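# Park a bicycle in a loose floor rack

## Task

Put the bicycle into the floor rack so that one of its wheels sits in the rack's slot, pushed in near the slot's closed end, and raise the kickstand completely. When you finish, the bike must be motionless, and nothing except the rack may be in contact with it: no wall, no furniture, no loose item. The rack is not anchored and can slide. If it falls over or finishes leaning, the task counts as failed.

## Robot and tools

ROBOT. A Hello Robot Stretch 3 with one arm. It has a two-wheel differential base (0.33 m long, 0.34 m wide, rounded at the back) that pivots about the point between its drive wheels, 0.05 m behind the front edge. It has a lift on a vertical mast, a telescoping arm that reaches out to the robot's right, a wrist (yaw, pitch, roll) carrying a two-finger gripper, and a pan/tilt head. The arm cannot move the gripper fore and aft, so drive the base for that. With the arm pulled in and the wrist folded, a turn on the spot sweeps a 0.28 m radius; an unfolded, level wrist reaches beyond that circle.

FRAMES. All positions are in metres. The base frame sits on the floor midway between the drive wheels, with x forward, y left and z up. hand_pose is the point where the closed fingertips meet, given in the base frame. With all wrist joints at 0, its x axis points up, its y axis back toward the mast, and its z axis to the rear. base_odometry is given in the frame the base had when the scene began. It is built from wheel rotation only, so any slip shows up as travel. Heading is in rad, left positive, in -3.142..3.142.

move. Sends one action. The action is made of base, joints, pace and contact_limits, or of servos on its own. Two further arguments, cameras and blocking, are not part of the action. The robot has a single arm, so joints is one object keyed by joint name.
- base: an object with exactly one key. translate_m is a relative drive in metres along the current heading, forward positive, -3 to 3. rotate_rad is a relative turn on the spot in rad, left (counter-clockwise) positive, -6.4 to 6.4. The base cannot move sideways.
- joints: absolute targets. lift_m 0 to 1.1 m. arm_m 0 to 0.52 m of extension. wrist_yaw_rad -1.345 to 4.42 (0 is along the arm; positive swings toward the front). wrist_pitch_rad -1.57 to 0.451 (0 is level; negative tips the fingertips down). wrist_roll_rad -2.911 to 2.918 (0 means the fingers sit side by side, level). gripper_m -0.089 to 0.179, larger is wider; the real tip gap is about 0.007 smaller near closed and 0.025 smaller wide open. head_pan_rad -3.953 to 1.73 (0 is ahead, positive is left, -1.57 faces along the arm). head_tilt_rad -1.53 to 0.419 (negative looks down). A joint counts as done within 0.004 (lift, arm, gripper), 0.02 (yaw, roll, head) or 0.05 (pitch).
- pace: "default" or "max". Top speeds: translate 0.12/0.30 m/s, rotate 0.76/1.90 rad/s, lift 0.11/0.15 m/s, arm 0.14/0.40 m/s. The base is capped at 0.10 m/s and 0.63 rad/s unless lift_m < 0.30, arm_m < 0.03 and wrist_yaw_rad > 2.54 all hold at once.
- contact_limits: keys arm_m, translate_m, rotate_rad. Each value is a motor_effort percentage, 1 to 100, at which that motion halts. Set it only in the same action as that motion. For the arm, drawing in reads negative. For the base, it trips on either wheel, and each wheel then goes slack on its own.
- servos: "reboot" turns back on any wrist or head servo that has shut itself off.
- cameras: a list drawn from head_camera, nav_camera, wrist_camera, all. Omitted or null means all; [] means none.
- blocking: true (the default) waits until everything is at rest. false returns after about 0.5 s while motion goes on, and a later move overrides only the parts it names.
Each action is limited to 15 s; base moves time out at 14 s. A value out of range is refused and an unknown key makes the call invalid. A refusal, or a stop you did not order, cancels the rest of the calls in that reply.

Other tools. wait(seconds 0 to 10, cameras): commands nothing new and reports the state. stop(cameras): brakes all running motions. zoom_image(camera, region [x0, y0, x1, y1] in image pixels, origin top-left, at most 504x504): magnifies the latest image of that camera. read_manual(section "licences"): licence text only. finished_scene(scene = current scene number): ends the scene and cannot be undone, so the bike must already be parked and stable.

RESULTS. joint_positions gives the readings. base_status and joint_status use done, moving, off_target (at rest short of the target, possibly still pushing), contact_stop (the part goes slack), time_out, or torque_fault (the servo is limp until a reboot). The move line sums these up, and the earlier move line shows a non-blocking move. on_its_own reports anything uncommanded; its "held at" shows the target, not the reading. motor_effort gives percentages, positive toward higher values, with the last action's peak in brackets. A positive wheel effort pushes forward. lidar_m gives 12 ranges in 30-degree sectors, starting dead ahead and going counter-clockwise (4th left, 7th behind, 10th right), taken in a plane 0.17 m above the floor; "-" means nothing seen, or something closer than 0.15 m. wrist_depth_mm and head_depth_mm each give a 7x7 grid of median depths. turned_by_wheels and turned_by_imu give the turn since the last report; trust the IMU if the two differ by more than 0.15. base_tilt gives forward and right lean in degrees. The pictures line lists the images in order. To view head_camera upright, rotate it 90 degrees clockwise; rotate nav_camera 90 degrees counter-clockwise.

CAUTIONS. Before folding the wrist (yaw to 3.0) or unfolding it, put the lift between 0.32 and 0.95, pitch at -0.4 and roll near 0. Once folded, the lift may go down to 0.25. With yaw below -0.4, keep pitch at -0.5 or lower. The wrist, the head, and a base with no limit set have no contact stop and will push hard; use contact_limits near the bike and the rack. The rack slides, so do not shove it. Never let go of the bike while it is moving, and do not let it fall or bump anything. Driving while the gripper holds or pushes something fixed, or pressing the arm on something when the gripper is above about 0.45 m, can tip the robot; if base_tilt shows a lean, back off. To grip, command below the object's width; to release, command at least 0.05 above it. The simulation keeps running while you think, so keep replies short.

Each tool is called after ">>>" by a JSON object that holds its "op" and its "data", one argument or row to a line.

## Session

>>> {"op": "move", "data": {

}}

Scene clock: 0.00 s.
base_odometry: x=+0.000 y=+0.000 heading=+0.000
turned_by_wheels: +0.000
turned_by_imu: +0.000
base_tilt: forward=-0.8 right=+0.5
lidar_m: 0.76 0.83 1.31 2.00 2.23 0.95 3.96 2.13 1.74 1.73 0.93 0.76
head_depth_mm: 665 676 684 694 704 715 727 / 673 683 692 704 711 724 734 / 682 692 700 711 721 733 744 / 690 700 708 718 732 743 752 / 698 705 716 729 740 751 761 / 702 717 726 739 747 759 771 / 713 726 737 746 758 770 786
base_status: not commanded
joint_positions: lift_m=+0.538 arm_m=+0.003 wrist_yaw_rad=+2.979 wrist_pitch_rad=-0.575 wrist_roll_rad=+0.000 gripper_m=+0.037 head_pan_rad=+0.000 head_tilt_rad=-0.004
joint_status: not commanded
measured_speeds: all 0
motor_effort: left_wheel=+0.5 right_wheel=+0.7 lift_m=+27.4 arm_m=-0.4 wrist_yaw_rad=+0.1 wrist_pitch_rad=+2.1 wrist_roll_rad=-0.3 gripper_m=+0.1 head_pan_rad=-0.1 head_tilt_rad=+1.5
hand_pose: x=+0.0115 y=+0.0515 z=+0.5171 quat_wxyz=(+0.255, +0.692, +0.145, +0.660) (m; base frame)
wrist_depth_mm: - 141 - - - - - / - 155 - - - - - / - 176 - - - - - / 960 922 866 926 947 893 892 / 815 797 236 794 807 785 778 / 725 707 129 676 130 704 703 / 627 630 359 623 603 609 630
pictures: head_camera (sideways), nav_camera (sideways), wrist_camera
camera_calibration:
head_camera: T_world_to_cam=[[-0.0364247, 0.0490524, -0.998132, 1.32836], [0.0405722, 0.998044, 0.0475675, -0.0623921], [0.998512, -0.0387638, -0.0383436, -0.000920616], [0, 0, 0, 1]] pos_world=[0.0518358, -0.00292498, 1.32881]
nav_camera: T_world_to_cam=[[-0.0205551, -0.002937, 0.999784, -1.2575], [0.0068828, -0.999972, -0.00279605, 0.0538848], [0.999765, 0.00682385, 0.0205747, -0.0705386], [0, 0, 0, 1]] pos_world=[0.0443031, 0.0506714, 1.25883]
wrist_camera: T_world_to_cam=[[0.988632, -0.148266, -0.024976, 0.0165262], [-0.118572, -0.666681, -0.735851, 0.45346], [0.0924504, 0.730447, -0.676683, 0.47405], [0, 0, 0, 1]] pos_world=[-0.00639661, -0.0415048, 0.654873]

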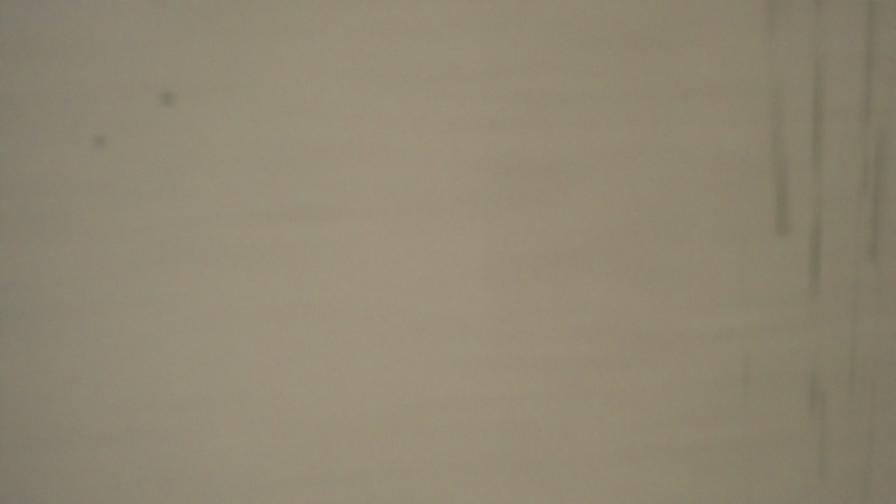

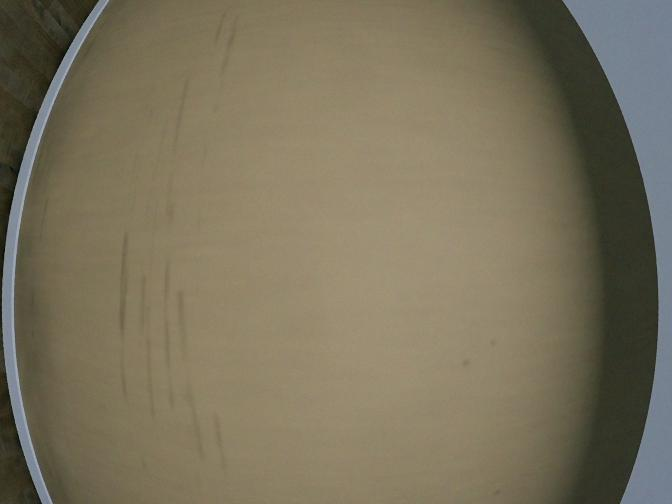

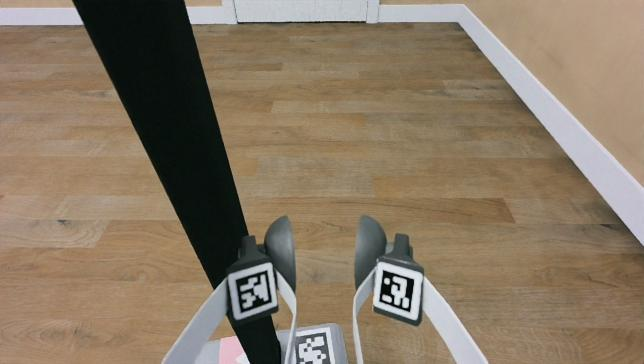

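Facing a wall. Look around.

>>> {"op": "move", "data": {
  "joints": {"head_pan_rad": -1.6, "head_tilt_rad": -0.5},
  "cameras": ["nav_camera"]
}}

>>> {"op": "move", "data": {
  "joints": {"head_pan_rad": -3.1, "head_tilt_rad": -0.5},
  "cameras": ["nav_camera"]
}}

>>> {"op": "move", "data": {
  "joints": {"head_pan_rad": 1.5, "head_tilt_rad": -0.5},
  "cameras": ["nav_camera"]
}}

Scene clock: 5.27 s.
move: done
base_odometry: x=+0.000 y=+0.000 heading=+0.000
turned_by_wheels: +0.000
turned_by_imu: -0.001
base_tilt: forward=-0.9 right=+0.5
lidar_m: 0.76 0.83 1.31 2.00 2.23 0.95 3.97 2.13 1.74 1.73 0.93 0.76
head_depth_mm: 1438 1580 1740 1952 1873 1507 1257 / 1444 1589 1763 1995 1876 1506 1255 / 1449 1605 1779 1996 1874 1516 1259 / 1473 1621 1792 2017 1901 1507 1256 / 1478 1636 1802 2030 1891 1513 1267 / 1485 1636 1828 2050 1881 1517 1271 / 1482 1646 1782 1892 1813 1518 1267
base_status: not commanded
joint_positions: lift_m=+0.538 arm_m=+0.003 wrist_yaw_rad=+2.979 wrist_pitch_rad=-0.575 wrist_roll_rad=+0.000 gripper_m=+0.037 head_pan_rad=-1.594 head_tilt_rad=-0.493
joint_status: all done
measured_speeds: all 0
motor_effort: left_wheel=+0.1(1.2) right_wheel=+0.9(1.5) lift_m=+23.2(25.4) arm_m=-2.5(2.5) wrist_yaw_rad=+0.3(0.7) wrist_pitch_rad=+2.1(2.2) wrist_roll_rad=-0.3(0.7) gripper_m=+0.9(1.6) head_pan_rad=-2.2(4.1) head_tilt_rad=-2.5(5.4)
hand_pose: x=+0.0115 y=+0.0515 z=+0.5171 quat_wxyz=(+0.255, +0.692, +0.145, +0.660) (m; base frame)
wrist_depth_mm: - 141 - - - - - / - 154 - - - - - / - 175 - - - - - / 948 915 875 947 918 914 884 / 809 787 236 798 789 787 788 / 703 699 129 663 130 680 694 / 633 637 367 625 603 614 618
pictures: nav_camera (sideways)
camera_calibration:
nav_camera: T_world_to_cam=[[-0.0133814, -0.451679, 0.89208, -1.11671], [-0.999816, 0.0183336, -0.00571481, 0.0638228], [-0.0137737, -0.891992, -0.451841, 0.550537], [0, 0, 0, 1]] pos_world=[0.0564508, -0.0144898, 1.24531]

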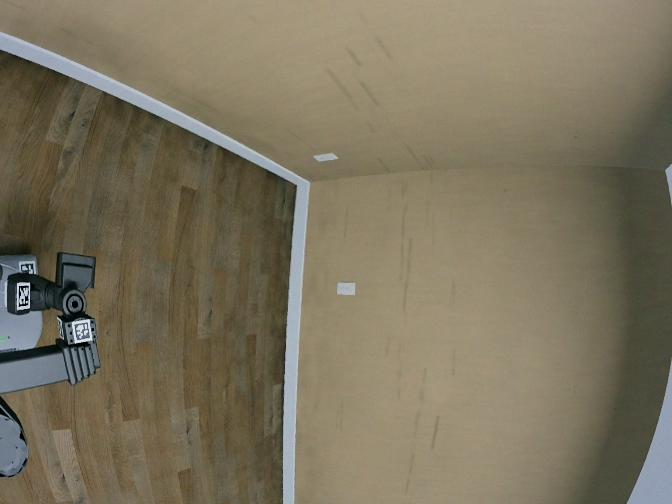

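Scene clock: 6.53 s.
move: done
base_odometry: x=+0.000 y=+0.000 heading=+0.000
turned_by_wheels: +0.000
turned_by_imu: +0.000
base_tilt: forward=-0.8 right=+0.6
lidar_m: 0.76 0.83 1.31 2.00 2.23 0.95 3.97 2.14 1.74 1.73 0.93 0.76
head_depth_mm: 3384 3700 3596 1776 1700 1502 1254 / 3384 3721 3598 2338 1470 1426 1262 / 3466 3778 3617 2471 1880 1513 1248 / 3552 3861 3533 2489 1884 1504 1256 / 3577 3913 3573 2503 1886 1514 1268 / 3599 - 3631 2497 1883 1519 1265 / 3506 3618 3469 2514 1908 1519 1267
base_status: not commanded
joint_positions: lift_m=+0.538 arm_m=+0.003 wrist_yaw_rad=+2.979 wrist_pitch_rad=-0.575 wrist_roll_rad=+0.000 gripper_m=+0.037 head_pan_rad=-3.094 head_tilt_rad=-0.494
joint_status: all done
measured_speeds: all 0
motor_effort: left_wheel=+0.8(1.3) right_wheel=+0.5(1.7) lift_m=+23.6(24.9) arm_m=-2.5(3.2) wrist_yaw_rad=+0.6(0.6) wrist_pitch_rad=+2.1(2.2) wrist_roll_rad=-0.6(0.6) gripper_m=-0.8(1.4) head_pan_rad=-2.5(6.2) head_tilt_rad=-3.1(5.3)
hand_pose: x=+0.0115 y=+0.0515 z=+0.5171 quat_wxyz=(+0.255, +0.692, +0.145, +0.660) (m; base frame)
wrist_depth_mm: - 141 - - - - - / - 155 - - - - - / - 176 - - - - - / 928 921 870 942 907 930 884 / 821 824 236 802 805 788 784 / 711 721 129 673 130 685 703 / 641 631 367 617 605 612 607
pictures: nav_camera (sideways)
camera_calibration:
nav_camera: T_world_to_cam=[[-0.451771, -0.0186158, 0.89194, -1.11385], [-0.0524346, 0.998608, -0.0057163, 0.0580457], [-0.890592, -0.049351, -0.452118, 0.556247], [0, 0, 0, 1]] pos_world=[-0.00477424, -0.0512488, 1.24531]

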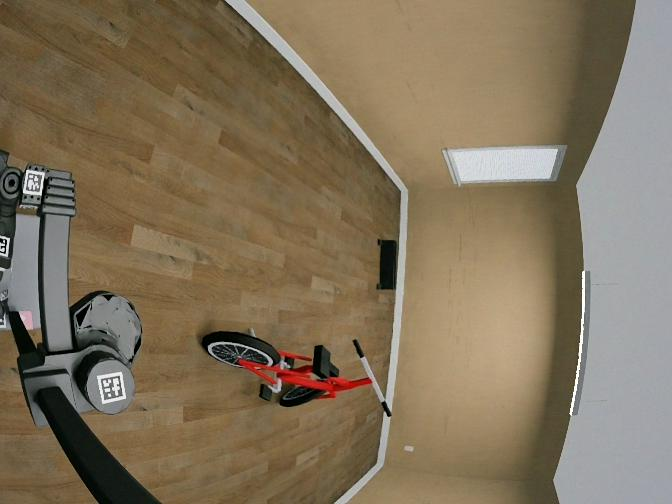

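Scene clock: 8.83 s.
move: done
base_odometry: x=+0.000 y=+0.000 heading=+0.000
turned_by_wheels: +0.000
turned_by_imu: +0.000
base_tilt: forward=-0.8 right=+0.5
lidar_m: 0.76 0.83 1.31 2.01 2.22 0.95 3.97 2.13 1.74 1.73 0.93 0.76
head_depth_mm: 1708 1867 2082 2259 1872 1505 1254 / 1712 1891 2102 2281 1874 1506 1253 / 1696 1872 2082 2262 1875 1505 1257 / 1709 1880 2084 2284 1889 1503 1265 / 1700 1882 2107 2289 1870 1519 1258 / 1692 1893 2087 2299 1888 1518 1264 / 1706 1902 2107 2307 1894 1518 1267
base_status: not commanded
joint_positions: lift_m=+0.538 arm_m=+0.003 wrist_yaw_rad=+2.979 wrist_pitch_rad=-0.575 wrist_roll_rad=+0.000 gripper_m=+0.037 head_pan_rad=+1.494 head_tilt_rad=-0.494
joint_status: all done
measured_speeds: all 0
motor_effort: left_wheel=+0.2(1.3) right_wheel=+0.7(1.5) lift_m=+22.9(24.8) arm_m=-3.0(4.0) wrist_yaw_rad=-0.2(1.1) wrist_pitch_rad=+2.1(2.2) wrist_roll_rad=-0.3(0.6) gripper_m=-0.1(1.3) head_pan_rad=+3.6(6.6) head_tilt_rad=-4.0(5.9)
hand_pose: x=+0.0115 y=+0.0515 z=+0.5171 quat_wxyz=(+0.255, +0.692, +0.145, +0.660) (m; base frame)
wrist_depth_mm: - 141 - - - - - / - 154 - - - - - / - 176 - - - - - / 946 911 857 906 920 919 886 / 813 800 234 790 795 799 793 / 702 711 129 685 131 696 672 / 631 633 366 608 609 629 622
pictures: nav_camera (sideways)
camera_calibration:
nav_camera: T_world_to_cam=[[0.0376568, 0.450585, 0.891939, -1.11684], [0.997385, -0.0720392, -0.0057163, 0.0516418], [0.0616789, 0.889822, -0.452119, 0.550439], [0, 0, 0, 1]] pos_world=[-0.0434007, 0.0171571, 1.24531]

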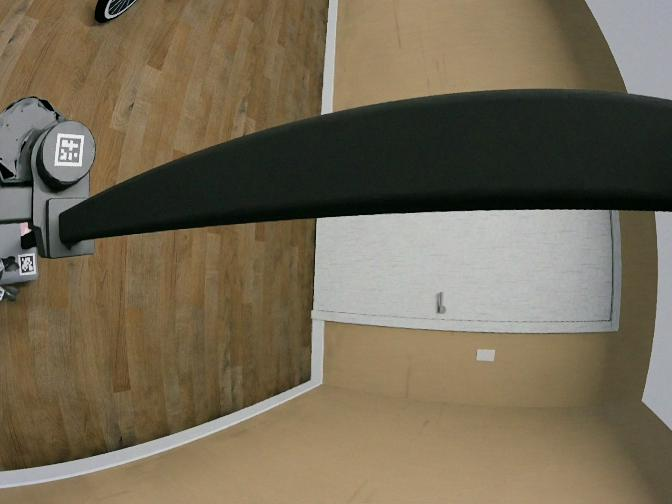

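>>> {"op": "move", "data": {
  "joints": {"head_pan_rad": -3.1, "head_tilt_rad": -0.35},
  "cameras": ["head_camera", "nav_camera"]
}}

>>> {"op": "zoom_image", "data": {
  "camera": "nav_camera",
  "region": [340, 200, 440, 330]
}}

>>> {"op": "zoom_image", "data": {
  "camera": "nav_camera",
  "region": [180, 300, 440, 450]
}}

Scene clock: 16.63 s.
move: done
base_odometry: x=+0.000 y=+0.000 heading=+0.000
turned_by_wheels: +0.000
turned_by_imu: -0.001
base_tilt: forward=-0.7 right=+0.5
lidar_m: 0.76 0.83 1.31 2.00 2.23 0.95 3.97 2.13 1.74 1.73 0.93 0.76
head_depth_mm: 3398 3597 - 2953 1699 1535 1364 / 3418 3719 3994 3231 2110 1373 1324 / 3458 3746 - 3201 2206 1702 1369 / 3522 3797 - 3204 2228 1695 1373 / 3608 3860 - 3272 2213 1718 1380 / 3632 3970 - 3300 2235 1718 1385 / 3550 3621 3670 3290 2267 1720 1388
base_status: not commanded
joint_positions: lift_m=+0.538 arm_m=+0.003 wrist_yaw_rad=+2.979 wrist_pitch_rad=-0.575 wrist_roll_rad=+0.000 gripper_m=+0.037 head_pan_rad=-3.094 head_tilt_rad=-0.359
joint_status: all done
measured_speeds: all 0
motor_effort: left_wheel=+0.6(1.1) right_wheel=+0.6(1.4) lift_m=+23.3(24.9) arm_m=-5.6(5.9) wrist_yaw_rad=-0.2(1.0) wrist_pitch_rad=+2.1(2.2) wrist_roll_rad=-0.1(0.8) gripper_m=-0.6(1.8) head_pan_rad=-2.5(6.2) head_tilt_rad=+3.9(8.9)
hand_pose: x=+0.0115 y=+0.0515 z=+0.5171 quat_wxyz=(+0.255, +0.692, +0.145, +0.660) (m; base frame)
wrist_depth_mm: - 141 - - - - - / - 154 - - - - - / - 176 - - - - - / 928 909 888 932 940 940 906 / 794 823 235 798 796 781 788 / 697 693 130 669 130 703 681 / 630 622 368 629 610 617 612
pictures: head_camera (sideways), nav_camera (sideways)
camera_calibration:
head_camera: T_world_to_cam=[[0.383269, -0.0308199, -0.923122, 1.2277], [-0.00693382, -0.999511, 0.0304914, -0.039853], [-0.923611, -0.00528566, -0.383295, 0.459795], [0, 0, 0, 1]] pos_world=[-0.0461442, 0.000434403, 1.31077]
nav_camera: T_world_to_cam=[[-0.328284, -0.012723, 0.944493, -1.18319], [-0.0531554, 0.998574, -0.00502407, 0.0571499], [-0.943082, -0.0518543, -0.328492, 0.395687], [0, 0, 0, 1]] pos_world=[-0.0122174, -0.051604, 1.24778]

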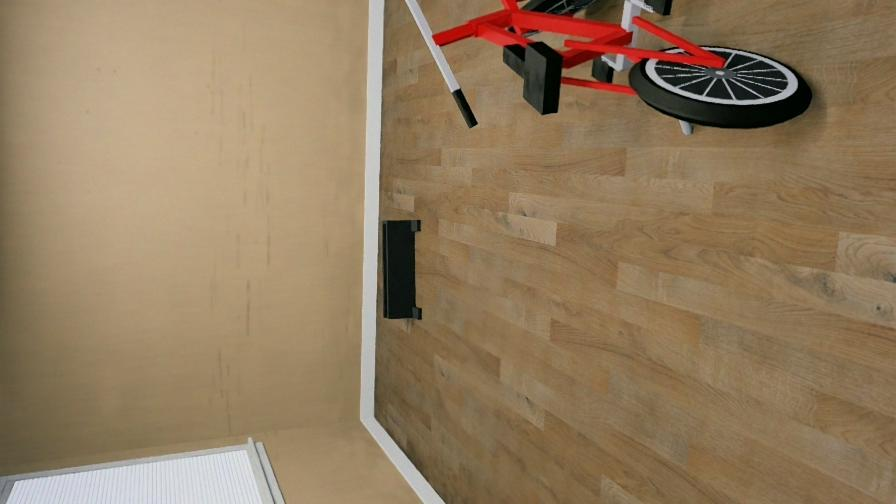

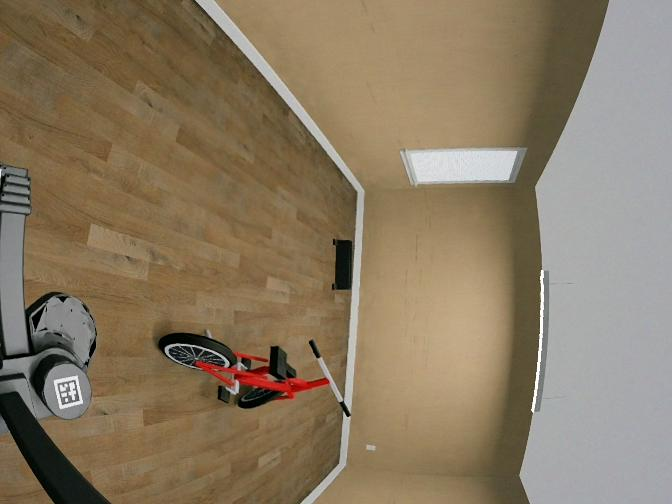

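Scaled by 3.877 from the camera's 672x504 image, which has a finer 792x594 frame.

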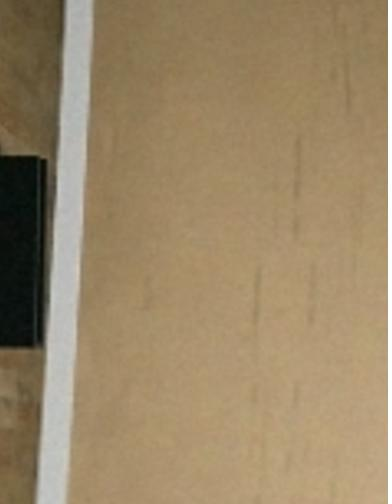

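Scaled by 1.938 from the camera's 672x504 image, which has a finer 792x594 frame.

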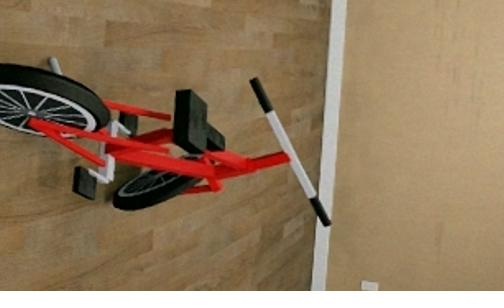

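>>> {"op": "move", "data": {
  "base": {"rotate_rad": -3.0},
  "joints": {"head_pan_rad": 0.0, "head_tilt_rad": -0.5},
  "pace": "max",
  "cameras": ["nav_camera", "head_camera"]
}}

Scene clock: 65.67 s.
move: done
base_odometry: x=+0.000 y=+0.000 heading=-3.000
turned_by_wheels: -3.000
turned_by_imu: -3.028
base_tilt: forward=-0.8 right=+0.5
lidar_m: 3.18 1.94 1.73 1.40 0.85 0.76 0.76 0.91 1.68 2.01 2.42 0.95
head_depth_mm: 3303 3630 3622 2257 1435 1419 1258 / 3394 3788 3614 2464 1871 1468 1257 / 3500 3788 3509 2480 1881 1503 1259 / 3568 3914 3497 2474 1872 1511 1259 / 3639 - 3619 2482 1890 1517 1258 / 3612 3792 3572 2491 1885 1517 1259 / 2913 3052 3112 2492 1888 1507 1264
base_status: done
joint_positions: lift_m=+0.538 arm_m=+0.003 wrist_yaw_rad=+2.979 wrist_pitch_rad=-0.575 wrist_roll_rad=+0.000 gripper_m=+0.037 head_pan_rad=-0.006 head_tilt_rad=-0.494
joint_status: all done
measured_speeds: all 0
motor_effort: left_wheel=+6.5(11.4) right_wheel=-5.5(9.9) lift_m=+24.4(25.5) arm_m=-12.3(13.1) wrist_yaw_rad=+0.5(1.0) wrist_pitch_rad=+2.1(2.2) wrist_roll_rad=-0.2(0.6) gripper_m=+0.2(1.6) head_pan_rad=+3.5(5.5) head_tilt_rad=-3.7(5.7)
hand_pose: x=+0.0115 y=+0.0515 z=+0.5171 quat_wxyz=(+0.255, +0.692, +0.145, +0.660) (m; base frame)
wrist_depth_mm: - 140 - - - - - / - 154 - - - - - / - 173 - - - - - / 861 866 887 937 914 915 919 / 788 812 234 800 786 778 803 / 707 714 130 669 131 702 701 / 626 625 370 629 603 625 615
pictures: head_camera (sideways), nav_camera (sideways)
camera_calibration:
head_camera: T_world_to_cam=[[-0.501619, 0.0520486, -0.863522, 1.15535], [0.0641246, 0.997679, 0.022885, -0.0303791], [0.862709, -0.0438935, -0.503792, 0.605694], [0, 0, 0, 1]] pos_world=[0.0589542, -0.00323963, 1.30351]
nav_camera: T_world_to_cam=[[0.452398, -0.00563976, 0.891798, -1.11918], [-0.00119485, -0.999983, -0.00571779, 0.0577351], [0.891815, 0.00152115, -0.452397, 0.545736], [0, 0, 0, 1]] pos_world=[0.0196893, 0.050592, 1.24531]

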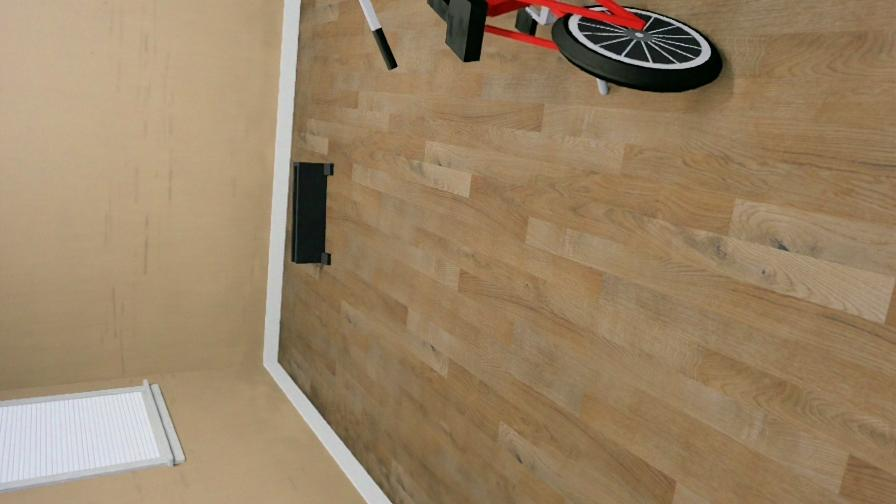

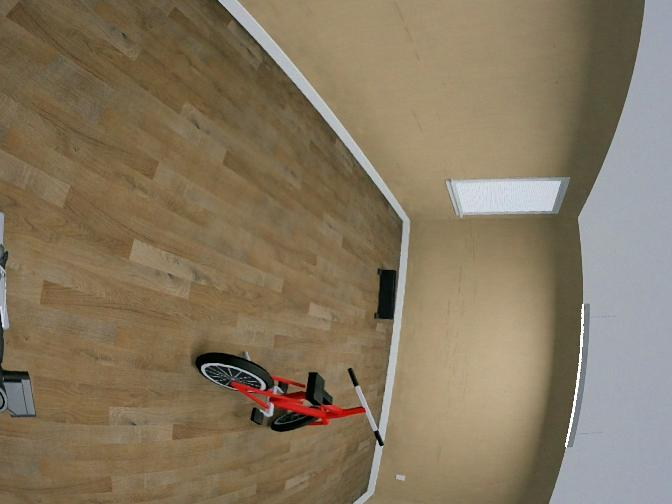

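>>> {"op": "move", "data": {
  "base": {"translate_m": 2.3},
  "joints": {"lift_m": 0.6},
  "pace": "max",
  "cameras": ["nav_camera", "head_camera"]
}}

>>> {"op": "move", "data": {
  "joints": {"head_pan_rad": -1.2},
  "cameras": ["nav_camera", "head_camera"]
}}

Scene clock: 90.20 s.
move: time_out
base_odometry: x=-1.387 y=-0.199 heading=-2.999
turned_by_wheels: +0.000
turned_by_imu: +0.005
base_tilt: forward=-0.8 right=+0.6
lidar_m: 2.35 1.45 1.29 1.30 1.55 2.08 2.09 0.63 0.61 0.70 1.03 2.66
head_depth_mm: 2178 2417 2622 2464 1871 1500 1253 / 2248 2453 2705 2297 1851 1507 1256 / 2295 2532 2799 2330 1871 1502 1258 / 2331 2580 2891 2490 1879 1515 1261 / 2404 2647 2970 2494 1884 1511 1255 / 2439 2658 2927 2495 1889 1513 1268 / 2122 2224 2335 2329 1884 1516 1271
base_status: translate_m time_out (by the wheels' count: +1.4016 of +2.3000)
joint_positions: lift_m=+0.600 arm_m=+0.003 wrist_yaw_rad=+2.979 wrist_pitch_rad=-0.576 wrist_roll_rad=+0.000 gripper_m=+0.037 head_pan_rad=-0.006 head_tilt_rad=-0.494
joint_status: all done
measured_speeds: all 0
motor_effort: left_wheel=+1.8(11.8) right_wheel=-0.5(4.1) lift_m=+31.1(36.6) arm_m=-10.8(12.7) wrist_yaw_rad=+0.0(0.8) wrist_pitch_rad=+2.3(2.4) wrist_roll_rad=-0.3(0.6) gripper_m=-0.2(2.1) head_pan_rad=+3.3(4.5) head_tilt_rad=-2.5(4.7)
hand_pose: x=+0.0115 y=+0.0514 z=+0.5790 quat_wxyz=(+0.256, +0.692, +0.145, +0.660) (m; base frame)
wrist_depth_mm: - 141 - - - - - / - 155 - - - - - / - 176 - - - - - / - - 938 - - - - / 898 904 236 868 867 867 871 / 761 776 130 151 130 763 758 / 685 706 380 696 663 667 667
pictures: head_camera (sideways), nav_camera (sideways)
camera_calibration:
head_camera: T_world_to_cam=[[-0.501672, 0.0520269, -0.863492, 1.15531], [0.0640823, 0.997682, 0.0228816, -0.0303744], [0.862681, -0.0438555, -0.503843, 0.60576], [0, 0, 0, 1]] pos_world=[0.0589544, -0.00323732, 1.3035]
nav_camera: T_world_to_cam=[[0.452451, -0.00562025, 0.891772, -1.11915], [-0.00115137, -0.999983, -0.00571807, 0.0577352], [0.891789, 0.00156039, -0.452449, 0.545805], [0, 0, 0, 1]] pos_world=[0.0196837, 0.0505926, 1.2453]

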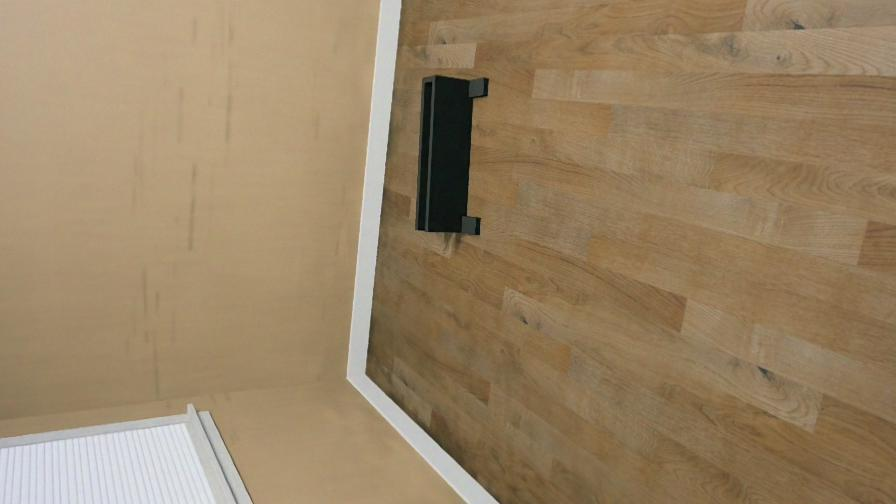

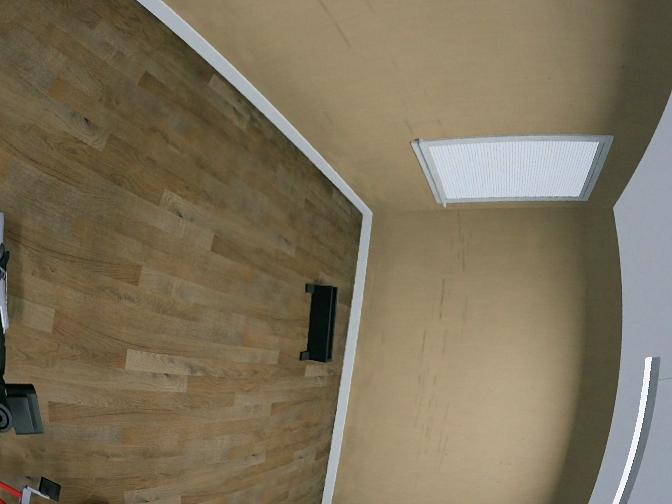

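not run: a stop that you did not command came earlier in this reply.

>>> {"op": "zoom_image", "data": {
  "camera": "head_camera",
  "region": [380, 50, 520, 260]
}}

Scaled by 2.400 from the camera's 896x504 image, which has a finer 1280x720 frame.

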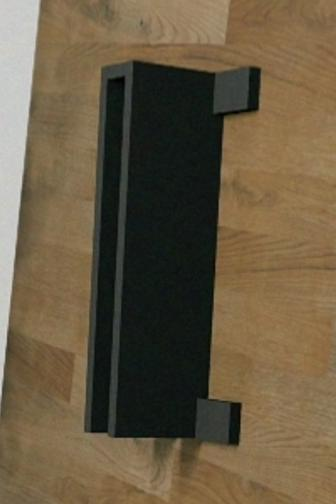

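>>> {"op": "move", "data": {
  "joints": {"head_pan_rad": -1.5, "head_tilt_rad": -0.6},
  "cameras": ["nav_camera", "head_camera"]
}}

Scene clock: 105.93 s.
move: done
base_odometry: x=-1.387 y=-0.199 heading=-2.999
turned_by_wheels: +0.000
turned_by_imu: -0.001
base_tilt: forward=-0.8 right=+0.5
lidar_m: 2.35 1.45 1.29 1.29 1.55 2.08 2.09 0.63 0.61 0.70 1.03 2.66
head_depth_mm: 2027 2257 2498 2133 1690 1044 1144 / 2094 2336 2577 2133 1700 1003 1174 / 2158 2438 2654 2156 1691 1347 1197 / 2248 2491 2749 2057 1217 1373 1193 / 2344 2613 2800 2143 1569 1410 1205 / 2380 2705 2913 2161 1697 1415 1204 / 2510 2833 2898 2167 1704 1416 1203
base_status: not commanded
joint_positions: lift_m=+0.600 arm_m=+0.003 wrist_yaw_rad=+2.979 wrist_pitch_rad=-0.576 wrist_roll_rad=+0.000 gripper_m=+0.037 head_pan_rad=-1.494 head_tilt_rad=-0.592
joint_status: all done
measured_speeds: all 0
motor_effort: left_wheel=+2.6(2.6) right_wheel=-0.3(0.9) lift_m=+31.4(32.6) arm_m=-10.3(11.3) wrist_yaw_rad=+0.0(1.0) wrist_pitch_rad=+2.3(2.4) wrist_roll_rad=-0.1(0.5) gripper_m=-1.0(1.3) head_pan_rad=-2.3(5.2) head_tilt_rad=-3.3(6.3)
hand_pose: x=+0.0115 y=+0.0514 z=+0.5790 quat_wxyz=(+0.256, +0.692, +0.145, +0.660) (m; base frame)
wrist_depth_mm: - 141 - - - - - / - 155 - - - - - / - 176 - - - - - / - - 937 - - - - / 882 894 237 876 875 850 863 / 759 769 129 151 130 761 772 / 690 712 378 675 658 689 670
pictures: head_camera (sideways), nav_camera (sideways)
camera_calibration:
head_camera: T_world_to_cam=[[0.00402846, 0.586335, -0.810059, 1.08255], [0.999715, 0.0167044, 0.0170626, -0.0285035], [0.023536, -0.809897, -0.5861, 0.717899], [0, 0, 0, 1]] pos_world=[0.00723789, -0.0528383, 1.29818]
nav_camera: T_world_to_cam=[[0.0383792, -0.536449, 0.84306, -1.05309], [-0.996696, -0.0809865, -0.00615936, 0.0643818], [0.0715806, -0.840038, -0.537785, 0.661842], [0, 0, 0, 1]] pos_world=[0.057211, -0.00374512, 1.24415]

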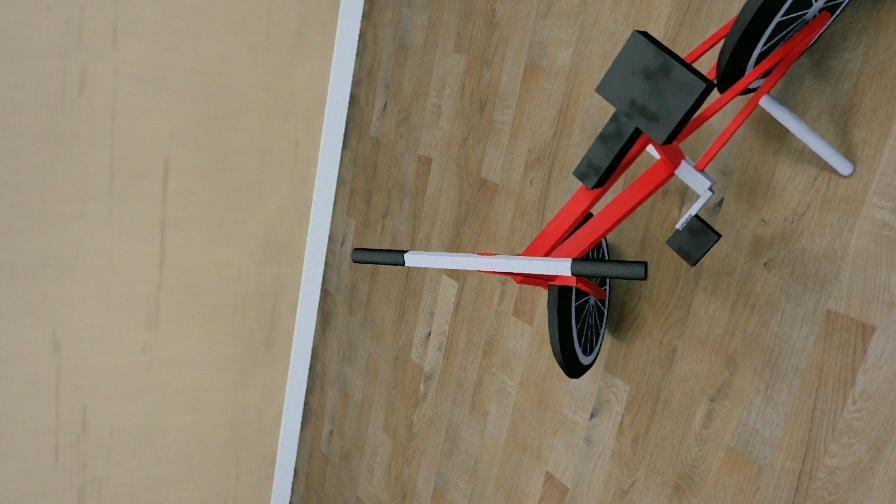

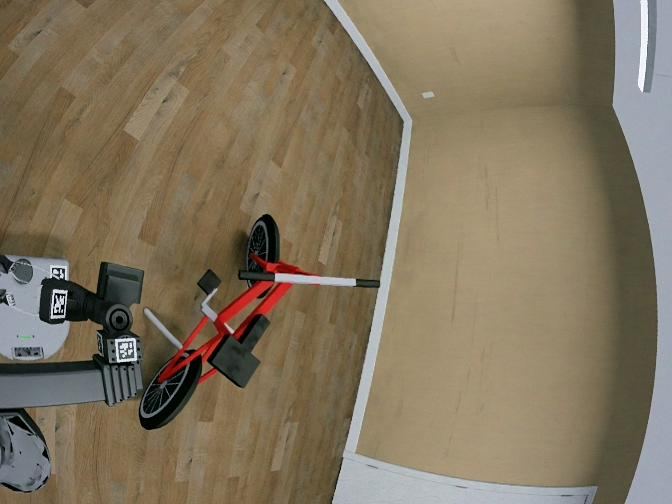

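>>> {"op": "move", "data": {
  "base": {"rotate_rad": -0.239},
  "joints": {"lift_m": 0.28},
  "pace": "max",
  "cameras": []
}}

>>> {"op": "move", "data": {
  "base": {"translate_m": 1.655},
  "pace": "max",
  "cameras": []
}}

Scene clock: 148.70 s.
move: done
base_odometry: x=-1.387 y=-0.199 heading=+3.045
turned_by_wheels: -0.239
turned_by_imu: -0.242
base_tilt: forward=-0.8 right=+0.6
lidar_m: 2.66 1.70 1.31 1.29 1.38 2.02 2.08 2.22 0.61 0.63 0.75 2.71
head_depth_mm: 2079 2321 2563 2122 1695 1408 1129 / 2084 2346 2598 2137 1701 1108 1177 / 2106 2368 2631 2161 1715 1121 1195 / 2127 2373 2651 2152 1700 1315 1179 / 2134 2405 2659 2158 1555 1342 1207 / 2139 2437 2654 2076 1250 1414 1201 / 2189 2467 2660 2172 1705 1409 1202
base_status: done
joint_positions: lift_m=+0.280 arm_m=+0.003 wrist_yaw_rad=+2.979 wrist_pitch_rad=-0.576 wrist_roll_rad=+0.000 gripper_m=+0.037 head_pan_rad=-1.494 head_tilt_rad=-0.592
joint_status: all done
measured_speeds: all 0
motor_effort: left_wheel=+7.6(11.3) right_wheel=-6.1(9.2) lift_m=+25.8(29.8) arm_m=-10.4(10.7) wrist_yaw_rad=+0.3(0.9) wrist_pitch_rad=+2.3(2.5) wrist_roll_rad=-0.1(0.5) gripper_m=+0.8(1.6) head_pan_rad=-1.8(3.8) head_tilt_rad=-3.2(5.0)
hand_pose: x=+0.0115 y=+0.0513 z=+0.2589 quat_wxyz=(+0.256, +0.692, +0.145, +0.660) (m; base frame)
wrist_depth_mm: - 141 - - - - - / 858 155 806 826 837 840 828 / 696 176 635 674 685 667 668 / 583 550 539 572 566 559 549 / 495 485 236 289 476 483 483 / 263 261 130 246 130 431 422 / 231 234 221 229 362 374 374
pictures: none
No camera images: "cameras" was empty.

Scene clock: 155.60 s.
move: done
base_odometry: x=-3.035 y=-0.040 heading=+3.045
turned_by_wheels: +0.000
turned_by_imu: +0.008
base_tilt: forward=-0.9 right=+0.5
lidar_m: 1.02 1.09 1.17 1.15 1.23 1.80 2.06 1.45 2.65 2.60 1.34 1.04
head_depth_mm: 2201 2439 2671 2141 1701 1408 1195 / 2202 2489 2686 2145 1709 1415 1197 / 2229 2498 2742 2149 1711 1406 1197 / 2259 2499 2774 2155 1696 1409 1201 / 2286 2543 2769 2149 1713 1412 1196 / 2297 2571 2816 2151 1708 1410 1199 / 2221 2370 2433 2164 1706 1407 1200
base_status: done
joint_positions: lift_m=+0.280 arm_m=+0.003 wrist_yaw_rad=+2.979 wrist_pitch_rad=-0.576 wrist_roll_rad=+0.000 gripper_m=+0.037 head_pan_rad=-1.494 head_tilt_rad=-0.592
joint_status: not commanded
measured_speeds: all 0
motor_effort: left_wheel=+3.3(13.6) right_wheel=-3.1(4.6) lift_m=+28.5(33.9) arm_m=-10.1(11.1) wrist_yaw_rad=+0.2(0.9) wrist_pitch_rad=+2.3(2.6) wrist_roll_rad=-0.3(0.8) gripper_m=-0.7(2.1) head_pan_rad=-2.1(3.4) head_tilt_rad=-2.2(5.3)
hand_pose: x=+0.0115 y=+0.0513 z=+0.2589 quat_wxyz=(+0.256, +0.692, +0.145, +0.660) (m; base frame)
wrist_depth_mm: - 141 - - - - - / 861 154 803 858 847 837 826 / 690 176 637 682 670 660 419 / 583 557 541 566 573 540 380 / 492 478 235 286 486 473 376 / 263 261 130 248 131 422 385 / 231 232 222 231 368 378 373
pictures: none
No camera images: "cameras" was empty.

>>> {"op": "move", "data": {
  "base": {"rotate_rad": 1.166},
  "joints": {"lift_m": 0.5, "wrist_pitch_rad": -0.4},
  "cameras": []
}}

>>> {"op": "move", "data": {
  "joints": {"wrist_yaw_rad": 0.0, "head_pan_rad": -1.6, "head_tilt_rad": -0.842},
  "pace": "max",
  "cameras": []
}}

>>> {"op": "move", "data": {
  "joints": {"wrist_pitch_rad": -1.54, "arm_m": 0.35, "lift_m": 0.7, "gripper_m": 0.05, "wrist_roll_rad": -0.4}
}}

Scene clock: 166.00 s.
move: done
base_odometry: x=-3.035 y=-0.040 heading=-2.072
turned_by_wheels: +1.166
turned_by_imu: +1.175
base_tilt: forward=-0.8 right=+0.5
lidar_m: 1.15 1.15 1.29 2.12 1.85 1.45 2.61 2.28 1.23 1.03 1.02 1.15
head_depth_mm: 983 1121 1289 1521 1683 1407 1193 / 959 1082 1238 1449 1632 1414 1200 / 925 1036 1186 1375 1584 1398 1176 / 897 1004 1141 1314 1542 1411 1203 / 868 966 1090 1253 1471 1406 1204 / 844 936 1056 1202 1394 1412 1206 / 818 908 1016 1152 1331 1405 1197
base_status: done
joint_positions: lift_m=+0.500 arm_m=+0.003 wrist_yaw_rad=+2.979 wrist_pitch_rad=-0.421 wrist_roll_rad=+0.000 gripper_m=+0.037 head_pan_rad=-1.494 head_tilt_rad=-0.592
joint_status: all done
measured_speeds: all 0
motor_effort: left_wheel=-6.2(10.2) right_wheel=+6.9(11.9) lift_m=+33.6(36.2) arm_m=-11.4(12.2) wrist_yaw_rad=+0.4(1.2) wrist_pitch_rad=+3.9(6.1) wrist_roll_rad=-0.1(0.6) gripper_m=+0.1(1.9) head_pan_rad=-2.6(3.4) head_tilt_rad=-3.1(5.1)
hand_pose: x=+0.0150 y=+0.0732 z=+0.5119 quat_wxyz=(+0.204, +0.701, +0.091, +0.677) (m; base frame)
wrist_depth_mm: - 134 - - - - - / - 146 - - - - - / - 158 - - - - - / - 178 - - - - - / 879 831 203 881 861 912 850 / 759 760 129 148 131 747 749 / 646 641 263 622 622 647 642
pictures: none
No camera images: "cameras" was empty.

Scene clock: 167.83 s.
move: done
base_odometry: x=-3.035 y=-0.040 heading=-2.072
turned_by_wheels: +0.000
turned_by_imu: +0.000
base_tilt: forward=-0.7 right=+0.5
lidar_m: 1.15 1.15 1.29 2.11 1.85 1.45 2.61 2.28 1.22 1.02 1.02 1.15
head_depth_mm: 1147 1379 1715 1655 1431 1255 1117 / 1088 1293 1592 1667 1434 1255 489 / 1038 1220 1489 1664 1436 1255 501 / 992 1162 1398 1613 1424 635 555 / 949 1098 1315 1567 1425 1167 1118 / 908 1049 1240 1509 1429 1255 1100 / 876 1004 1175 1409 1428 1253 1068
base_status: not commanded
joint_positions: lift_m=+0.500 arm_m=+0.003 wrist_yaw_rad=+0.002 wrist_pitch_rad=-0.421 wrist_roll_rad=+0.000 gripper_m=+0.037 head_pan_rad=-1.594 head_tilt_rad=-0.831
joint_status: all done
measured_speeds: all 0
motor_effort: left_wheel=-6.2(6.9) right_wheel=+6.7(7.9) lift_m=+31.3(33.8) arm_m=-11.8(12.9) wrist_yaw_rad=-2.0(5.2) wrist_pitch_rad=+3.7(4.0) wrist_roll_rad=+0.1(0.5) gripper_m=+0.0(1.9) head_pan_rad=-2.7(3.3) head_tilt_rad=-5.0(6.3)
hand_pose: x=-0.0210 y=-0.3718 z=+0.5119 quat_wxyz=(+0.692, +0.149, -0.691, -0.147) (m; base frame)
wrist_depth_mm: - - - - - - - / - - - - - - - / - - - - - - - / - - - - - - - / - 850 897 891 873 869 865 / 753 731 129 149 130 755 736 / 653 659 634 634 620 648 636
pictures: none
No camera images: "cameras" was empty.

Scene clock: 171.60 s.
move: done
base_odometry: x=-3.035 y=-0.040 heading=-2.072
turned_by_wheels: +0.000
turned_by_imu: -0.001
base_tilt: forward=-0.8 right=+0.5
lidar_m: 1.15 1.15 1.29 2.12 1.85 1.45 2.61 2.28 1.23 1.03 1.02 1.16
head_depth_mm: 1143 1379 1726 1652 1439 1237 310 / 1093 1301 1590 1666 401 356 326 / 1043 1226 601 501 1403 1259 1121 / 991 1161 579 643 1431 1194 1114 / 949 1103 1289 1551 1430 1167 1117 / 911 1052 1231 1502 1422 1252 1099 / 874 1001 1178 1423 1426 1252 1066
base_status: not commanded
joint_positions: lift_m=+0.700 arm_m=+0.350 wrist_yaw_rad=+0.000 wrist_pitch_rad=-1.534 wrist_roll_rad=-0.395 gripper_m=+0.050 head_pan_rad=-1.594 head_tilt_rad=-0.831
joint_status: all done
measured_speeds: all 0
motor_effort: left_wheel=-5.5(6.9) right_wheel=+7.9(7.9) lift_m=+33.0(36.5) arm_m=+12.6(14.8) wrist_yaw_rad=+0.0(2.1) wrist_pitch_rad=-1.3(3.0) wrist_roll_rad=-2.0(3.7) gripper_m=+0.1(60.5) head_pan_rad=-2.4(3.6) head_tilt_rad=-3.9(6.2)
hand_pose: x=-0.0216 y=-0.4805 z=+0.5818 quat_wxyz=(+0.599, +0.577, -0.399, -0.385) (m; base frame)
wrist_depth_mm: 695 696 702 689 695 678 680 / 712 692 696 703 701 708 712 / 718 710 718 713 728 723 703 / 724 693 580 614 728 738 743 / 750 765 731 761 748 755 752 / 782 769 129 772 127 766 762 / 800 803 129 778 788 802 798
pictures: head_camera (sideways), nav_camera (sideways), wrist_camera
camera_calibration:
head_camera: T_world_to_cam=[[0.0669141, 0.758208, -0.64857, 0.871701], [0.996298, -0.0859323, 0.00233108, -0.00930083], [-0.0539656, -0.646325, -0.761152, 0.946059], [0, 0, 0, 1]] pos_world=[0.00199196, -0.0502686, 1.28548]
nav_camera: T_world_to_cam=[[-0.0199341, -0.721964, 0.691643, -0.855372], [-0.999757, 0.0209198, -0.0069775, 0.0654635], [-0.0094315, -0.691614, -0.722206, 0.902235], [0, 0, 0, 1]] pos_world=[0.056906, 0.00508104, 1.24367]
wrist_camera: T_world_to_cam=[[-0.928106, -0.372143, -0.0113005, -0.184927], [-0.370194, 0.919161, 0.134535, 0.39258], [-0.0396795, 0.129047, -0.990844, 0.800408], [0, 0, 0, 1]] pos_world=[0.00545908, -0.532953, 0.738174]

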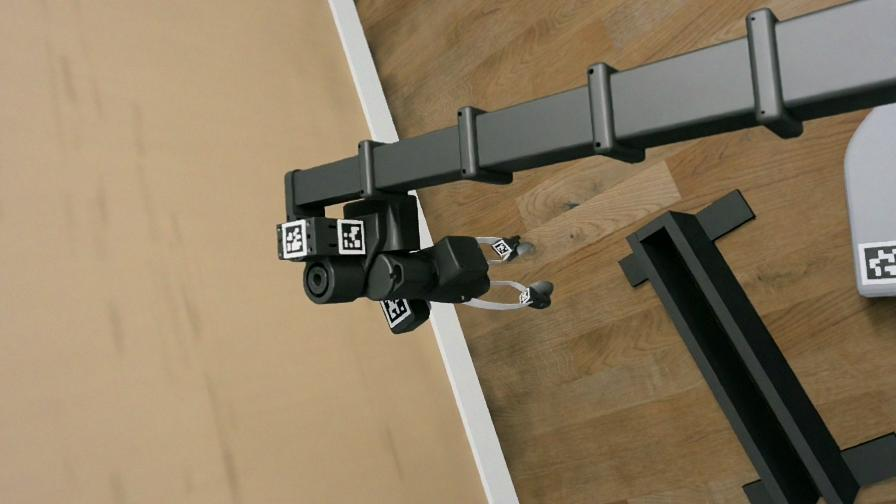

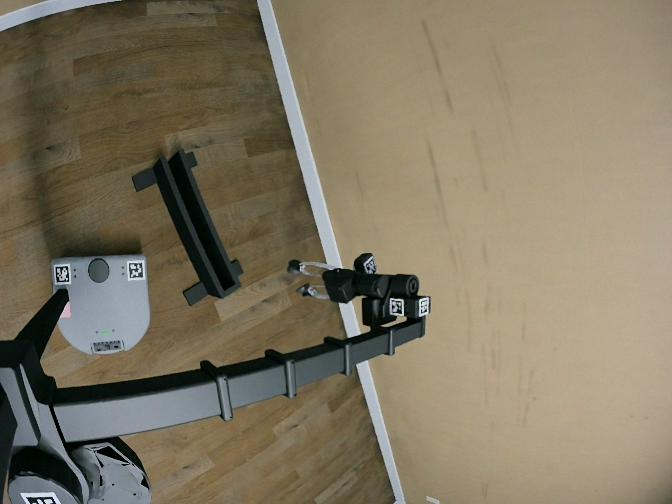

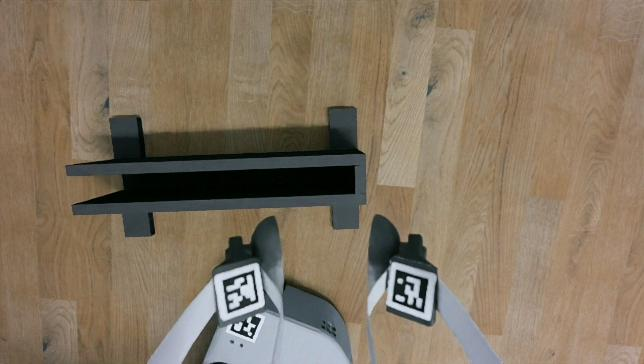

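>>> {"op": "move", "data": {
  "base": {"translate_m": -0.059},
  "joints": {"lift_m": 0.32, "arm_m": 0.364, "wrist_roll_rad": -0.435, "wrist_pitch_rad": -1.545},
  "cameras": ["wrist_camera"]
}}

Scene clock: 183.00 s.
move: done
base_odometry: x=-3.007 y=+0.012 heading=-2.072
turned_by_wheels: +0.000
turned_by_imu: -0.002
base_tilt: forward=-0.9 right=+0.5
lidar_m: 1.21 1.20 1.36 2.22 1.82 1.40 2.56 2.31 1.25 1.05 1.04 1.17
head_depth_mm: 1168 1402 1745 1665 1437 1255 1118 / 1110 1320 1627 1666 1429 1251 1120 / 1054 1249 1512 1664 1405 766 663 / 1011 1183 1421 1626 899 1213 1114 / 966 1122 1336 1584 1404 1189 1119 / 928 1064 1263 1524 1420 1188 1102 / 891 1022 1195 1444 1432 1250 1076
base_status: done
joint_positions: lift_m=+0.320 arm_m=+0.364 wrist_yaw_rad=+0.000 wrist_pitch_rad=-1.538 wrist_roll_rad=-0.429 gripper_m=+0.050 head_pan_rad=-1.594 head_tilt_rad=-0.831
joint_status: all done
measured_speeds: all 0
motor_effort: left_wheel=-5.3(10.0) right_wheel=+2.9(4.0) lift_m=+23.7(29.1) arm_m=+9.9(14.7) wrist_yaw_rad=-0.3(0.7) wrist_pitch_rad=-1.5(3.3) wrist_roll_rad=-2.2(4.4) gripper_m=+0.2(1.8) head_pan_rad=-2.4(4.0) head_tilt_rad=-3.4(6.4)
hand_pose: x=-0.0216 y=-0.4933 z=+0.2018 quat_wxyz=(+0.605, +0.585, -0.388, -0.376) (m; base frame)
wrist_depth_mm: 338 339 334 341 336 337 334 / 347 346 348 340 343 344 341 / 354 351 354 338 354 356 350 / 205 206 205 231 359 361 357 / 326 321 269 212 368 371 370 / 218 218 130 215 127 378 382 / 392 390 395 391 393 392 388
pictures: wrist_camera
camera_calibration:
wrist_camera: T_world_to_cam=[[-0.914894, -0.403518, -0.0119426, -0.209071], [-0.401146, 0.905401, 0.139034, 0.447168], [-0.0452899, 0.131992, -0.990216, 0.426819], [0, 0, 0, 1]] pos_world=[0.00743261, -0.545567, 0.357975]

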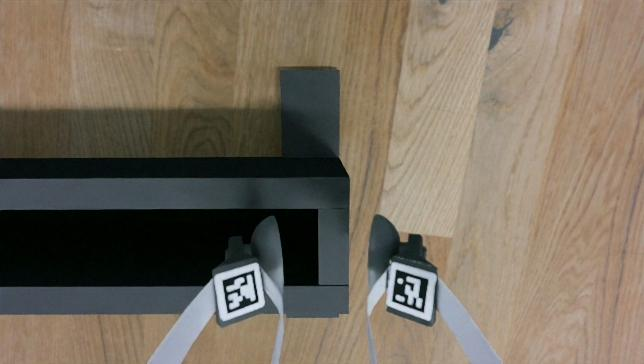

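>>> {"op": "move", "data": {
  "base": {"translate_m": -0.0135},
  "joints": {"lift_m": 0.3, "arm_m": 0.347},
  "cameras": []
}}

>>> {"op": "move", "data": {
  "joints": {"lift_m": 0.233},
  "cameras": ["wrist_camera"]
}}

>>> {"op": "move", "data": {
  "joints": {"gripper_m": -0.06},
  "cameras": ["wrist_camera"]
}}

Scene clock: 190.50 s.
move: done
base_odometry: x=-3.000 y=+0.024 heading=-2.073
turned_by_wheels: +0.000
turned_by_imu: -0.001
base_tilt: forward=-0.7 right=+0.5
lidar_m: 1.22 1.22 1.37 2.24 1.80 1.39 2.54 2.34 1.25 1.05 1.05 1.18
head_depth_mm: 1173 1416 1760 1650 1434 1260 1118 / 1116 1331 1641 1669 1431 1260 1118 / 1057 1255 1530 1665 1397 1190 692 / 1014 1189 1430 1635 905 1210 1115 / 970 1126 1346 1582 1424 1179 1117 / 930 1078 1269 1536 1426 1190 1104 / 892 1022 1197 1449 1424 1249 1078
base_status: done
joint_positions: lift_m=+0.300 arm_m=+0.347 wrist_yaw_rad=+0.000 wrist_pitch_rad=-1.538 wrist_roll_rad=-0.429 gripper_m=+0.050 head_pan_rad=-1.594 head_tilt_rad=-0.831
joint_status: all done
measured_speeds: all 0
motor_effort: left_wheel=-5.4(9.4) right_wheel=+3.3(4.4) lift_m=+24.5(26.1) arm_m=-12.1(12.8) wrist_yaw_rad=+0.0(0.7) wrist_pitch_rad=-1.4(1.6) wrist_roll_rad=-2.1(2.5) gripper_m=+0.6(2.1) head_pan_rad=-2.3(2.9) head_tilt_rad=-5.9(5.9)
hand_pose: x=-0.0216 y=-0.4763 z=+0.1818 quat_wxyz=(+0.605, +0.585, -0.388, -0.376) (m; base frame)
wrist_depth_mm: 322 318 317 318 318 321 317 / 328 330 327 310 326 326 325 / 336 331 334 315 334 331 330 / 184 182 183 185 342 342 343 / 259 257 255 214 345 349 350 / 196 194 130 193 127 361 362 / 373 369 367 373 366 372 367
pictures: none
No camera images: "cameras" was empty.

Scene clock: 191.93 s.
move: done
base_odometry: x=-3.000 y=+0.024 heading=-2.073
turned_by_wheels: +0.000
turned_by_imu: +0.000
base_tilt: forward=-0.8 right=+0.5
lidar_m: 1.22 1.22 1.37 2.24 1.80 1.39 2.54 2.33 1.25 1.05 1.05 1.18
head_depth_mm: 1179 1411 1769 1667 1431 1258 1119 / 1116 1333 1637 1658 1438 1254 1119 / 1062 1255 1525 1662 1430 1188 740 / 1021 1180 1426 1622 967 1211 1118 / 973 1128 1340 1583 1428 1182 1116 / 932 1076 1270 1542 1433 1190 1102 / 894 1023 1201 1441 1424 1251 1081
base_status: not commanded
joint_positions: lift_m=+0.233 arm_m=+0.347 wrist_yaw_rad=+0.000 wrist_pitch_rad=-1.536 wrist_roll_rad=-0.429 gripper_m=+0.050 head_pan_rad=-1.594 head_tilt_rad=-0.831
joint_status: all done
measured_speeds: all 0
motor_effort: left_wheel=-5.2(5.7) right_wheel=+3.4(3.9) lift_m=+23.6(25.7) arm_m=-9.7(12.5) wrist_yaw_rad=-0.1(0.6) wrist_pitch_rad=-1.7(2.0) wrist_roll_rad=-1.9(2.4) gripper_m=-1.2(2.0) head_pan_rad=-2.1(3.2) head_tilt_rad=-4.7(5.9)
hand_pose: x=-0.0216 y=-0.4769 z=+0.1148 quat_wxyz=(+0.605, +0.585, -0.388, -0.376) (m; base frame)
wrist_depth_mm: 259 256 258 253 257 257 257 / 264 264 264 244 262 263 262 / 270 268 269 252 272 267 270 / - 117 116 117 276 276 275 / 238 236 157 120 279 282 284 / 186 173 130 123 127 291 289 / 130 129 127 127 298 298 298
pictures: wrist_camera
camera_calibration:
wrist_camera: T_world_to_cam=[[-0.914795, -0.403767, -0.0110637, -0.203687], [-0.401367, 0.905601, 0.137082, 0.444684], [-0.04533, 0.129843, -0.990498, 0.337471], [0, 0, 0, 1]] pos_world=[0.00744689, -0.528767, 0.271053]

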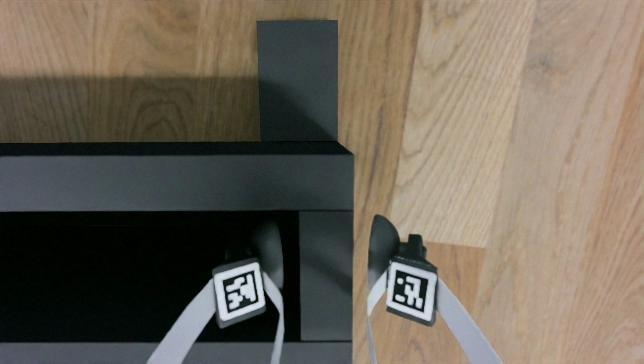

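Scene clock: 193.70 s.
move: done
base_odometry: x=-3.000 y=+0.024 heading=-2.073
turned_by_wheels: +0.000
turned_by_imu: +0.000
base_tilt: forward=-0.8 right=+0.5
lidar_m: 1.21 1.21 1.36 2.25 1.80 1.39 2.53 2.33 1.25 1.05 1.05 1.18
head_depth_mm: 1176 1405 1765 1669 1433 1255 1122 / 1116 1325 1633 1666 1433 1260 1116 / 1060 1253 1519 1655 1433 1187 743 / 1015 1187 1425 1621 965 1215 1117 / 970 1129 1346 1584 1426 1175 1118 / 930 1071 1265 1539 1434 1186 1102 / 893 1025 1200 1452 1419 1245 1081
base_status: not commanded
joint_positions: lift_m=+0.233 arm_m=+0.347 wrist_yaw_rad=+0.000 wrist_pitch_rad=-1.536 wrist_roll_rad=-0.429 gripper_m=-0.058 head_pan_rad=-1.594 head_tilt_rad=-0.831
joint_status: all done
measured_speeds: all 0
motor_effort: left_wheel=-4.8(5.9) right_wheel=+4.3(4.8) lift_m=+24.8(25.3) arm_m=-8.3(10.8) wrist_yaw_rad=-0.1(0.5) wrist_pitch_rad=-1.8(2.1) wrist_roll_rad=-2.2(2.5) gripper_m=-40.6(100.0) head_pan_rad=-2.4(3.2) head_tilt_rad=-5.7(6.0)
hand_pose: x=-0.0216 y=-0.4769 z=+0.1148 quat_wxyz=(+0.605, +0.585, -0.388, -0.376) (m; base frame)
wrist_depth_mm: 257 260 256 255 256 256 257 / 265 265 265 247 265 264 262 / 270 270 268 249 267 270 267 / - 117 117 117 277 278 277 / 236 235 235 120 284 285 284 / 186 173 130 124 130 290 291 / 130 130 127 126 295 299 298
pictures: wrist_camera
camera_calibration:
wrist_camera: T_world_to_cam=[[-0.914793, -0.403773, -0.0110332, -0.203701], [-0.401372, 0.905609, 0.137014, 0.444713], [-0.0453308, 0.129768, -0.990508, 0.337438], [0, 0, 0, 1]] pos_world=[0.00744716, -0.528774, 0.271056]

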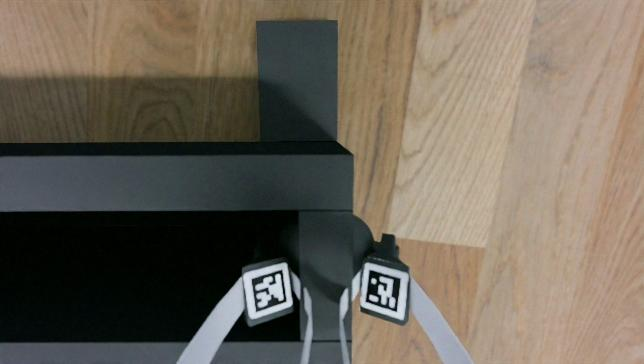

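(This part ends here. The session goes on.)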